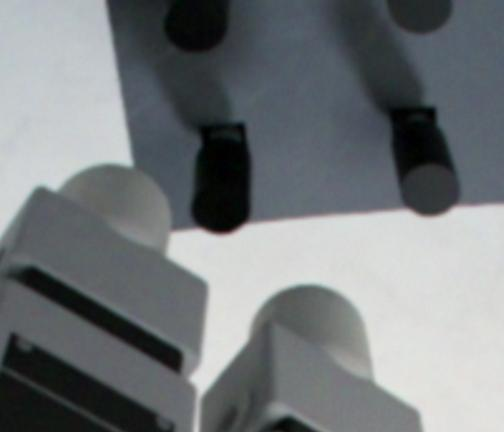

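move(target=[0,0,0,0,0,0,0.95,0,-0.8,-0.75,0.95,0,-0.8,-0.75,0.95,0,-0.8,-0.75,0.714,0.678,0.226,0.168,0.4,-0.6,0,0,-0.056,0,0,0,0.754,-0.02,0.576,0.696,0.754,0.02,0.576,0.696,0.95,0,-0.8,-0.75,-0.571,0.678,0.226,0.168,0.5,-0.85], speed=0.05, stop_force=4)

move(target=[0,0,0,0,0,0,0.95,0,-0.8,-0.75,0.95,0,-0.8,-0.75,0.95,0,-0.8,-0.75,0.714,0.678,0.226,0.168,0.4,-0.6,0,0,-0.02,0,0,0,0.754,-0.03,0.576,0.696,0.754,0.03,0.576,0.696,0.95,0,-0.8,-0.75,-0.571,0.678,0.226,0.168,0.5,-0.85], speed=0.012, stop_force=3, cameras=["cam_right_wrist"])

Scene clock: 800.27 s.
left_arm: end_effector_position=(+0.3631, +0.3775, +0.5146) hand_goal=(+0.950, +0.000, -0.800, -0.750, +0.950, +0.000, -0.800, -0.750, +0.950, +0.000, -0.800, -0.750, +0.714, +0.678, +0.226, +0.168) hand_measured=(+0.954, +0.000, -0.796, -0.748, +0.954, +0.000, -0.796, -0.748, +0.952, +0.000, -0.796, -0.748, +0.718, +0.678, +0.224, +0.168) hand_current_ma=(+17, +0, +15, +11, +18, +0, +15, +11, +14, +0, +16, +11, +22, -4, -11, -2) hand_state=(goal, goal, goal, goal, goal, goal, goal, goal, goal, goal, goal, goal, goal, goal, goal, goal) hand_current_limit=0.40 hand_speed=-0.60 end_effector_quat_wxyz=(+0.675, +0.658, +0.232, -0.239) | right_arm: end_effector_position=(+0.4790, +0.1340, +0.2764) hand_goal=(+0.754, -0.020, +0.576, +0.696, +0.754, +0.020, +0.576, +0.696, +0.950, +0.000, -0.800, -0.750, -0.570, +0.678, +0.226, +0.168) hand_measured=(+0.754, -0.022, +0.576, +0.694, +0.754, +0.022, +0.576, +0.694, +0.952, +0.000, -0.798, -0.748, -0.568, +0.678, +0.224, +0.168) hand_current_ma=(+1, -5, +0, -3, +1, +5, +0, -2, +2, +0, +5, +5, +3, -1, -7, -1) hand_state=(goal, goal, goal, goal, goal, goal, goal, goal, goal, goal, goal, goal, goal, goal, goal, goal) hand_current_limit=0.50 hand_speed=-0.85 end_effector_quat_wxyz=(+0.000, -0.432, +0.902, +0.000)
Joint positions: left_arm=[4.053 -1.55 -1.781 -2.984 0.939 2.481] | right_arm=[0.663 -1.063 1.245 -1.753 -1.571 4.474]
Joint torques (N m): left_arm=[-0.27 14.76 28.2 -1.55 0.46 1.34] | right_arm=[-6.34 -32.89 -15.24 -3.97 1.97 0.92]
Wrist force (N): left_arm=[1.2 -0.5 -1.4] | right_arm=[-0.4 0.4 0.2]
Wrist torque (N m): left_arm=[0.06 -0.08 -0.15] | right_arm=[0.08 -0.05 0.11]
Wrist force, peak (N): left_arm=[1.3 -0.8 -1.6] | right_arm=[-0.4 0.4 0.2]
Hand target: left_arm +0.3631, +0.3775, +0.5146; +0.675, +0.658, +0.232, -0.239 | right_arm +0.4789, +0.1340, +0.2764; +0.000, -0.432, +0.902, +0.000
Off the commanded pose: left_arm 0.000 m, 0 deg | right_arm 0.000 m, 0 deg.
move: done

Scene clock: 802.50 s.
left_arm: end_effector_position=(+0.3631, +0.3775, +0.5146) hand_goal=(+0.950, +0.000, -0.800, -0.750, +0.950, +0.000, -0.800, -0.750, +0.950, +0.000, -0.800, -0.750, +0.714, +0.678, +0.226, +0.168) hand_measured=(+0.954, +0.000, -0.796, -0.748, +0.954, +0.000, -0.796, -0.748, +0.952, +0.000, -0.796, -0.748, +0.718, +0.678, +0.224, +0.168) hand_current_ma=(+17, +0, +15, +11, +18, +0, +15, +11, +14, +0, +16, +11, +22, -4, -11, -2) hand_state=(goal, goal, goal, goal, goal, goal, goal, goal, goal, goal, goal, goal, goal, goal, goal, goal) hand_current_limit=0.40 hand_speed=-0.60 end_effector_quat_wxyz=(+0.675, +0.658, +0.232, -0.239) | right_arm: end_effector_position=(+0.4790, +0.1340, +0.2663) hand_goal=(+0.754, -0.030, +0.576, +0.696, +0.754, +0.030, +0.576, +0.696, +0.950, +0.000, -0.800, -0.750, -0.570, +0.678, +0.226, +0.168) hand_measured=(+0.754, -0.026, +0.576, +0.694, +0.752, +0.034, +0.574, +0.694, +0.952, +0.000, -0.798, -0.748, -0.568, +0.678, +0.224, +0.168) hand_current_ma=(+0, +9, +0, -3, -5, +9, -3, -5, +2, +0, +5, +5, +3, -1, -7, -1) hand_state=(goal, goal, goal, goal, goal, goal, goal, goal, goal, goal, goal, goal, goal, goal, goal, goal) hand_current_limit=0.50 hand_speed=-0.85 end_effector_quat_wxyz=(+0.000, -0.432, +0.902, +0.000)
Joint positions: left_arm=[4.053 -1.55 -1.781 -2.984 0.939 2.481] | right_arm=[0.663 -1.058 1.264 -1.776 -1.571 4.474]
Joint torques (N m): left_arm=[0.58 14.16 28.11 -1.4 0.35 1.32] | right_arm=[-6.02 -50.48 -25.71 -1.28 2.25 0.71]
Wrist force (N): left_arm=[1.2 -1.0 -1.1] | right_arm=[-0.1 0.1 -1.5]
Wrist torque (N m): left_arm=[-0.02 -0.07 -0.13] | right_arm=[0.17 -0.05 0.14]
Wrist force, peak (N): left_arm=[1.2 -0.7 -1.5] | right_arm=[0.9 -0.2 -7.4]
Hand target: left_arm +0.3631, +0.3775, +0.5146; +0.675, +0.658, +0.232, -0.239 | right_arm +0.4790, +0.1340, +0.2663; +0.000, -0.432, +0.902, +0.000 (not the last commanded pose)
Off the commanded pose: left_arm 0.000 m, 0 deg | right_arm 0.002 m, 0 deg.
move: contact (right_arm)
Images, in order (width x height): cam_right_wrist 672x504.

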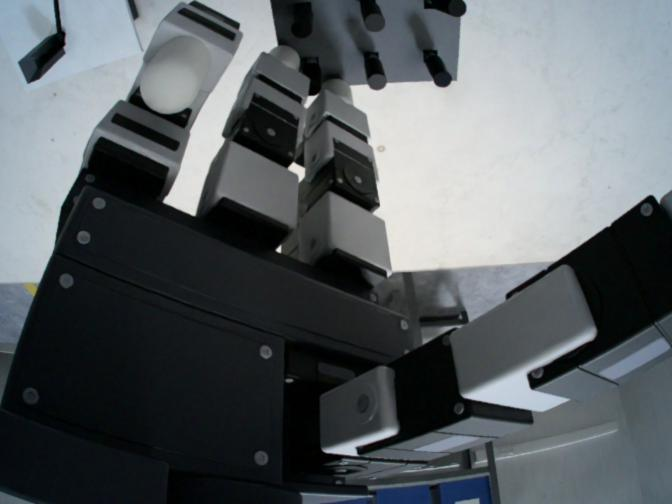

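move(target=[0,0,0,0,0,0,0.95,0,-0.8,-0.75,0.95,0,-0.8,-0.75,0.95,0,-0.8,-0.75,0.714,0.678,0.226,0.168,0.4,-0.6,0,0,0.0012,0,0,0,0.754,-0.03,0.576,0.696,0.754,0.03,0.576,0.696,0.95,0,-0.8,-0.75,-0.571,0.678,0.226,0.168,0.5,-0.85], speed=0.02)

move(target=[0,0,0,0,0,0,0.95,0,-0.8,-0.75,0.95,0,-0.8,-0.75,0.95,0,-0.8,-0.75,0.714,0.678,0.226,0.168,0.4,-0.6,0,0,0,0,0,0,0.754,-0.3,0.576,0.696,0.754,0.3,0.576,0.696,0.95,0,-0.8,-0.75,-0.571,0.678,0.226,0.168,0.65,-0.95])

wait(seconds=0.6)

Scene clock: 808.40 s.
left_arm: end_effector_position=(+0.3631, +0.3775, +0.5146) hand_goal=(+0.950, +0.000, -0.800, -0.750, +0.950, +0.000, -0.800, -0.750, +0.950, +0.000, -0.800, -0.750, +0.714, +0.678, +0.226, +0.168) hand_measured=(+0.954, +0.000, -0.796, -0.748, +0.954, +0.000, -0.796, -0.748, +0.952, +0.000, -0.796, -0.748, +0.718, +0.678, +0.224, +0.168) hand_current_ma=(+17, +0, +15, +11, +18, +0, +15, +11, +14, +0, +16, +11, +22, -4, -11, -2) hand_state=(goal, goal, goal, goal, goal, goal, goal, goal, goal, goal, goal, goal, goal, goal, goal, goal) hand_current_limit=0.40 hand_speed=-0.60 end_effector_quat_wxyz=(+0.675, +0.658, +0.232, -0.239) | right_arm: end_effector_position=(+0.4790, +0.1340, +0.2670) hand_goal=(+0.754, -0.030, +0.576, +0.696, +0.754, +0.030, +0.576, +0.696, +0.950, +0.000, -0.800, -0.750, -0.570, +0.678, +0.226, +0.168) hand_measured=(+0.754, -0.026, +0.576, +0.694, +0.752, +0.032, +0.574, +0.694, +0.952, +0.000, -0.798, -0.748, -0.568, +0.678, +0.224, +0.168) hand_current_ma=(+0, +6, +0, -3, -5, +5, -3, -5, +2, +0, +5, +5, +3, -1, -7, -1) hand_state=(goal, goal, goal, goal, goal, goal, goal, goal, goal, goal, goal, goal, goal, goal, goal, goal) hand_current_limit=0.50 hand_speed=-0.85 end_effector_quat_wxyz=(+0.000, -0.432, +0.902, +0.000)
Joint positions: left_arm=[4.053 -1.55 -1.781 -2.984 0.939 2.481] | right_arm=[0.663 -1.059 1.263 -1.775 -1.571 4.474]
Joint torques (N m): left_arm=[0.29 13.86 27.77 -1.62 0.32 1.4] | right_arm=[-6.8 -52.22 -27.03 -1.2 2.17 0.84]
Wrist force (N): left_arm=[1.1 -0.3 -1.2] | right_arm=[0.0 -0.1 0.3]
Wrist torque (N m): left_arm=[0.07 -0.07 -0.15] | right_arm=[0.00 -0.10 0.15]
Wrist force, peak (N): left_arm=[1.3 -1.1 -1.4] | right_arm=[-0.1 0.3 -1.7]
Hand target: left_arm +0.3631, +0.3775, +0.5146; +0.675, +0.658, +0.232, -0.239 | right_arm +0.4790, +0.1340, +0.2670; +0.000, -0.432, +0.902, +0.000
Off the commanded pose: left_arm 0.000 m, 0 deg | right_arm 0.000 m, 0 deg.
move: done

Scene clock: 808.93 s.
left_arm: end_effector_position=(+0.3631, +0.3775, +0.5146) hand_goal=(+0.950, +0.000, -0.800, -0.750, +0.950, +0.000, -0.800, -0.750, +0.950, +0.000, -0.800, -0.750, +0.714, +0.678, +0.226, +0.168) hand_measured=(+0.954, +0.000, -0.796, -0.748, +0.954, +0.000, -0.796, -0.748, +0.952, +0.000, -0.796, -0.748, +0.718, +0.678, +0.224, +0.168) hand_current_ma=(+17, +0, +15, +11, +18, +0, +15, +11, +14, +0, +16, +11, +22, -4, -11, -2) hand_state=(goal, goal, goal, goal, goal, goal, goal, goal, goal, goal, goal, goal, goal, goal, goal, goal) hand_current_limit=0.40 hand_speed=-0.60 end_effector_quat_wxyz=(+0.675, +0.658, +0.232, -0.239) | right_arm: end_effector_position=(+0.4790, +0.1340, +0.2670) hand_goal=(+0.754, -0.300, +0.576, +0.696, +0.754, +0.300, +0.576, +0.696, +0.950, +0.000, -0.800, -0.750, -0.570, +0.678, +0.226, +0.168) hand_measured=(+0.754, -0.082, +0.576, +0.694, +0.752, +0.080, +0.574, +0.694, +0.952, +0.000, -0.798, -0.748, -0.568, +0.678, +0.224, +0.168) hand_current_ma=(+0, +141, +0, -3, -5, -146, -3, -5, +2, +0, +5, +5, +3, -1, -7, -1) hand_state=(goal, moving, goal, goal, goal, moving, goal, goal, goal, goal, goal, goal, goal, goal, goal, goal) hand_current_limit=0.65 hand_speed=-0.95 end_effector_quat_wxyz=(+0.000, -0.432, +0.902, +0.000)
Joint positions: left_arm=[4.053 -1.55 -1.781 -2.984 0.939 2.481] | right_arm=[0.663 -1.059 1.263 -1.775 -1.571 4.474]
Joint torques (N m): left_arm=[0.96 14.72 28.06 -1.44 0.15 1.27] | right_arm=[-5.78 -51.58 -26.87 -1.33 2.21 0.76]
Wrist force (N): left_arm=[1.1 -0.6 -1.4] | right_arm=[-0.1 0.1 0.3]
Wrist torque (N m): left_arm=[0.05 -0.06 -0.15] | right_arm=[0.02 -0.09 0.14]
Wrist force, peak (N): left_arm=[1.2 -0.6 -1.5] | right_arm=[-0.3 0.3 0.3]
Hand target: left_arm +0.3631, +0.3775, +0.5146; +0.675, +0.658, +0.232, -0.239 | right_arm +0.4790, +0.1340, +0.2670; +0.000, -0.432, +0.902, +0.000
Off the commanded pose: left_arm 0.000 m, 0 deg | right_arm 0.000 m, 0 deg.
move: done

Scene clock: 809.53 s.
left_arm: end_effector_position=(+0.3631, +0.3775, +0.5146) hand_goal=(+0.950, +0.000, -0.800, -0.750, +0.950, +0.000, -0.800, -0.750, +0.950, +0.000, -0.800, -0.750, +0.714, +0.678, +0.226, +0.168) hand_measured=(+0.954, +0.000, -0.796, -0.748, +0.954, +0.000, -0.796, -0.748, +0.952, +0.000, -0.796, -0.748, +0.718, +0.678, +0.224, +0.168) hand_current_ma=(+17, +0, +15, +11, +18, +0, +15, +11, +14, +0, +16, +11, +22, -4, -11, -2) hand_state=(goal, goal, goal, goal, goal, goal, goal, goal, goal, goal, goal, goal, goal, goal, goal, goal) hand_current_limit=0.40 hand_speed=-0.60 end_effector_quat_wxyz=(+0.675, +0.658, +0.232, -0.239) | right_arm: end_effector_position=(+0.4790, +0.1340, +0.2670) hand_goal=(+0.754, -0.300, +0.576, +0.696, +0.754, +0.300, +0.576, +0.696, +0.950, +0.000, -0.800, -0.750, -0.570, +0.678, +0.226, +0.168) hand_measured=(+0.754, -0.090, +0.576, +0.694, +0.752, +0.084, +0.574, +0.694, +0.952, +0.000, -0.798, -0.748, -0.568, +0.678, +0.224, +0.168) hand_current_ma=(+0, +454, +0, -3, -5, -454, -3, -5, +2, +0, +5, +5, +3, -1, -7, -1) hand_state=(goal, blocked, goal, goal, goal, blocked, goal, goal, goal, goal, goal, goal, goal, goal, goal, goal) hand_current_limit=0.65 hand_speed=-0.95 end_effector_quat_wxyz=(+0.000, -0.432, +0.902, +0.000)
Joint positions: left_arm=[4.053 -1.55 -1.781 -2.984 0.939 2.481] | right_arm=[0.663 -1.059 1.263 -1.775 -1.571 4.474]
Joint torques (N m): left_arm=[0.6 14.76 28.79 -1.5 0.26 1.43] | right_arm=[-6.1 -51.58 -27.15 -1.39 2.1 0.87]
Wrist force (N): left_arm=[1.1 -0.6 -1.3] | right_arm=[-0.1 0.4 0.4]
Wrist torque (N m): left_arm=[0.05 -0.07 -0.15] | right_arm=[0.06 -0.10 0.15]
Wrist force, peak (N): left_arm=[1.4 -0.8 -1.6] | right_arm=[0.3 0.2 0.5]
Hand target: left_arm +0.3631, +0.3775, +0.5146; +0.675, +0.658, +0.232, -0.239 | right_arm +0.4790, +0.1340, +0.2670; +0.000, -0.432, +0.902, +0.000
Off the commanded pose: left_arm 0.000 m, 0 deg | right_arm 0.000 m, 0 deg.
wait: 0.60 s; at rest by 0.17 s

move([
  [0,0,0,0,0,0,0.95,0,-0.8,-0.75,0.95,0,-0.8,-0.75,0.95,0,-0.8,-0.75,0.714,0.678,0.226,0.168,0.4,-0.6,0,0,0.04,0,0,0,0.754,-0.3,0.576,0.696,0.754,0.3,0.576,0.696,0.95,0,-0.8,-0.75,-0.571,0.678,0.226,0.168,0.65,-0.95],
  [0,0,0,0,0,0,0.95,0,-0.8,-0.75,0.95,0,-0.8,-0.75,0.95,0,-0.8,-0.75,0.714,0.678,0.226,0.168,0.4,-0.6,0,0,0.125,0,0,0,0.754,-0.3,0.576,0.696,0.754,0.3,0.576,0.696,0.95,0,-0.8,-0.75,-0.571,0.678,0.226,0.168,0.65,-0.95],
  [0,0,0,0,0,0,0.95,0,-0.8,-0.75,0.95,0,-0.8,-0.75,0.95,0,-0.8,-0.75,0.714,0.678,0.226,0.168,0.4,-0.6,-0.065,-0.325,0.125,0,0,0,0.754,-0.3,0.576,0.696,0.754,0.3,0.576,0.696,0.95,0,-0.8,-0.75,-0.571,0.678,0.226,0.168,0.65,-0.95],
  [0,0,0,0,0,0,0.95,0,-0.8,-0.75,0.95,0,-0.8,-0.75,0.95,0,-0.8,-0.75,0.714,0.678,0.226,0.168,0.4,-0.6,-0.065,-0.325,0.0493,0,0,0,0.754,-0.3,0.576,0.696,0.754,0.3,0.576,0.696,0.95,0,-0.8,-0.75,-0.571,0.678,0.226,0.168,0.65,-0.95],
], speed=[0.03, 0.08, 0.16, 0.06], blend=[0.005, 0.005, 0.003, 0], cameras=["cam_right_wrist", "cam_left_wrist"])

zoom_image(camera="cam_right_wrist", region=[290, 20, 335, 65])

zoom_image(camera="cam_left_wrist", region=[205, 110, 241, 152])

Scene clock: 820.33 s.
left_arm: end_effector_position=(+0.3631, +0.3775, +0.5146) hand_goal=(+0.950, +0.000, -0.800, -0.750, +0.950, +0.000, -0.800, -0.750, +0.950, +0.000, -0.800, -0.750, +0.714, +0.678, +0.226, +0.168) hand_measured=(+0.954, +0.000, -0.796, -0.748, +0.954, +0.000, -0.796, -0.748, +0.952, +0.000, -0.796, -0.748, +0.718, +0.678, +0.224, +0.168) hand_current_ma=(+17, +0, +15, +11, +18, +0, +15, +11, +14, +0, +16, +11, +22, -4, -11, -2) hand_state=(goal, goal, goal, goal, goal, goal, goal, goal, goal, goal, goal, goal, goal, goal, goal, goal) hand_current_limit=0.40 hand_speed=-0.60 end_effector_quat_wxyz=(+0.675, +0.658, +0.232, -0.239) | right_arm: end_effector_position=(+0.4399, -0.0610, +0.2967) hand_goal=(+0.754, -0.300, +0.576, +0.696, +0.754, +0.300, +0.576, +0.696, +0.950, +0.000, -0.800, -0.750, -0.570, +0.678, +0.226, +0.168) hand_measured=(+0.754, -0.090, +0.576, +0.694, +0.752, +0.084, +0.574, +0.694, +0.952, +0.000, -0.798, -0.748, -0.568, +0.678, +0.224, +0.168) hand_current_ma=(+0, +454, +0, -3, -5, -454, -3, -5, +2, +0, +5, +5, +3, -1, -7, -1) hand_state=(goal, blocked, goal, goal, goal, blocked, goal, goal, goal, goal, goal, goal, goal, goal, goal, goal) hand_current_limit=0.65 hand_speed=-0.95 end_effector_quat_wxyz=(+0.000, -0.432, +0.902, +0.000)
Joint positions: left_arm=[4.053 -1.55 -1.781 -2.984 0.939 2.481] | right_arm=[0.419 -1.459 1.721 -1.833 -1.571 4.23]
Joint torques (N m): left_arm=[0.07 14.12 28.2 -1.24 0.22 1.45] | right_arm=[-10.41 -16.19 -15.29 -4.11 2.13 -1.6]
Wrist force (N): left_arm=[1.2 -0.8 -1.5] | right_arm=[-0.2 -0.3 0.0]
Wrist torque (N m): left_arm=[0.03 -0.08 -0.14] | right_arm=[0.00 -0.03 0.08]
Wrist force, peak (N): left_arm=[1.5 -0.8 -1.6] | right_arm=[-0.9 0.4 -0.6]
Hand target: left_arm +0.3631, +0.3775, +0.5146; +0.675, +0.658, +0.232, -0.239 | right_arm +0.4400, -0.0610, +0.2966; +0.000, -0.432, +0.902, +0.000
Off the commanded pose: left_arm 0.000 m, 0 deg | right_arm 0.000 m, 0 deg.
move: done
Images, in order (width x height): cam_left_wrist 672x504, cam_right_wrist 672x504.

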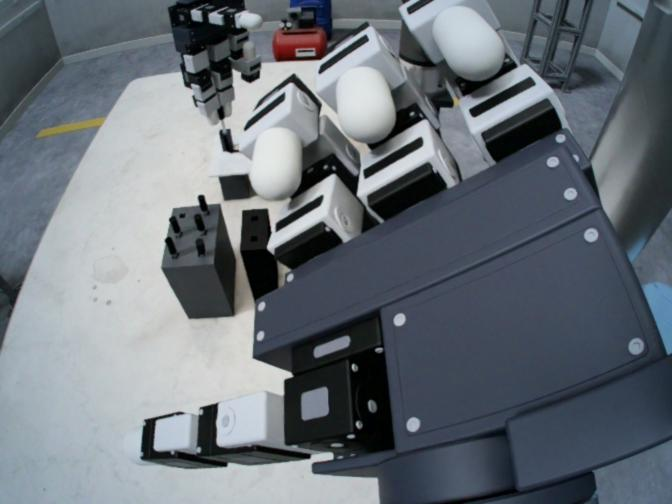

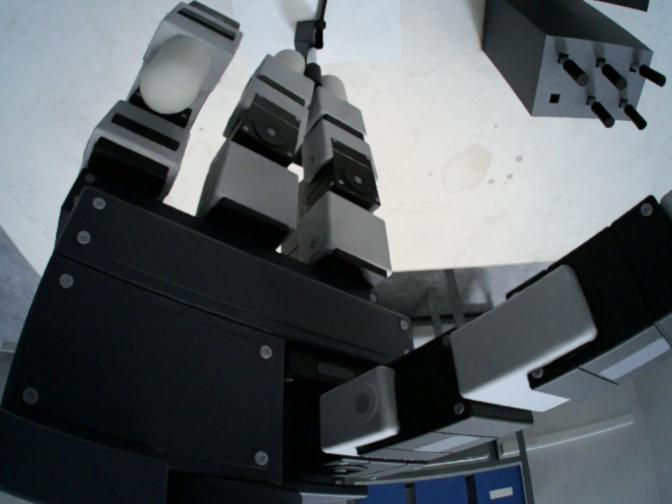

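Scaled by 11.200 from the camera's 672x504 image, which has a finer 960x720 frame.

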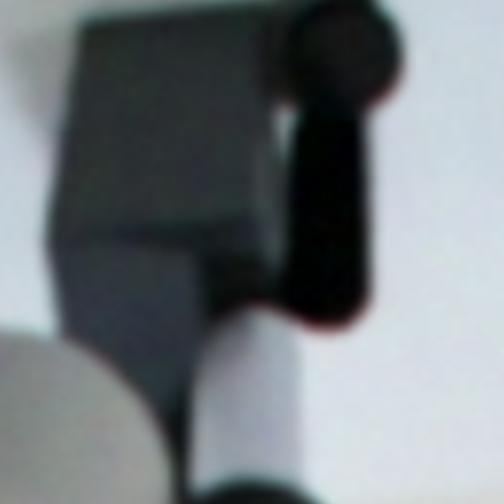

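Scaled by 12.000 from the camera's 672x504 image, which has a finer 960x720 frame.

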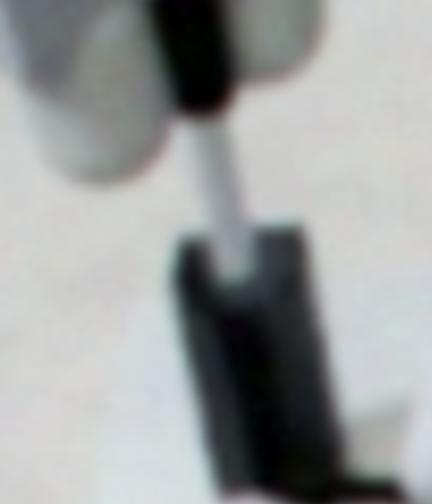

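move(target=[0,0,0,0,0,0,0.95,0,-0.8,-0.75,0.95,0,-0.8,-0.75,0.95,0,-0.8,-0.75,0.714,0.678,0.226,0.168,0.4,-0.6,0,0,-0.0352,0,0,0,0.754,-0.3,0.576,0.696,0.754,0.3,0.576,0.696,0.95,0,-0.8,-0.75,-0.571,0.678,0.226,0.168,0.65,-0.95], speed=0.01, stop_force=6)

Scene clock: 825.67 s.
left_arm: end_effector_position=(+0.3631, +0.3775, +0.5146) hand_goal=(+0.950, +0.000, -0.800, -0.750, +0.950, +0.000, -0.800, -0.750, +0.950, +0.000, -0.800, -0.750, +0.714, +0.678, +0.226, +0.168) hand_measured=(+0.954, +0.000, -0.796, -0.748, +0.954, +0.000, -0.796, -0.748, +0.952, +0.000, -0.796, -0.748, +0.718, +0.678, +0.224, +0.168) hand_current_ma=(+17, +0, +15, +11, +18, +0, +15, +11, +14, +0, +16, +11, +22, -4, -11, -2) hand_state=(goal, goal, goal, goal, goal, goal, goal, goal, goal, goal, goal, goal, goal, goal, goal, goal) hand_current_limit=0.40 hand_speed=-0.60 end_effector_quat_wxyz=(+0.675, +0.658, +0.232, -0.239) | right_arm: end_effector_position=(+0.4400, -0.0610, +0.2862) hand_goal=(+0.754, -0.300, +0.576, +0.696, +0.754, +0.300, +0.576, +0.696, +0.950, +0.000, -0.800, -0.750, -0.570, +0.678, +0.226, +0.168) hand_measured=(+0.754, -0.090, +0.576, +0.694, +0.748, +0.090, +0.574, +0.694, +0.952, +0.000, -0.798, -0.748, -0.568, +0.678, +0.224, +0.168) hand_current_ma=(+0, +454, +0, -3, -14, -454, -5, -5, +2, +0, +5, +5, +3, -1, -7, -1) hand_state=(goal, blocked, goal, goal, goal, blocked, goal, goal, goal, goal, goal, goal, goal, goal, goal, goal) hand_current_limit=0.65 hand_speed=-0.95 end_effector_quat_wxyz=(+0.000, -0.432, +0.902, +0.000)
Joint positions: left_arm=[4.053 -1.55 -1.781 -2.984 0.939 2.481] | right_arm=[0.419 -1.452 1.741 -1.86 -1.571 4.23]
Joint torques (N m): left_arm=[1.43 13.95 26.84 -1.35 0.06 1.26] | right_arm=[-10.05 -34.31 -27.09 -1.04 1.59 -1.52]
Wrist force (N): left_arm=[1.5 -0.6 -1.4] | right_arm=[-0.4 0.2 -0.8]
Wrist torque (N m): left_arm=[0.05 -0.12 -0.12] | right_arm=[0.12 -0.05 0.07]
Wrist force, peak (N): left_arm=[1.2 -0.8 -1.7] | right_arm=[-0.2 0.1 -6.8]
Hand target: left_arm +0.3631, +0.3775, +0.5146; +0.675, +0.658, +0.232, -0.239 | right_arm +0.4400, -0.0610, +0.2862; +0.000, -0.432, +0.902, +0.000 (not the last commanded pose)
Off the commanded pose: left_arm 0.000 m, 0 deg | right_arm 0.011 m, 0 deg.
move: contact (right_arm)


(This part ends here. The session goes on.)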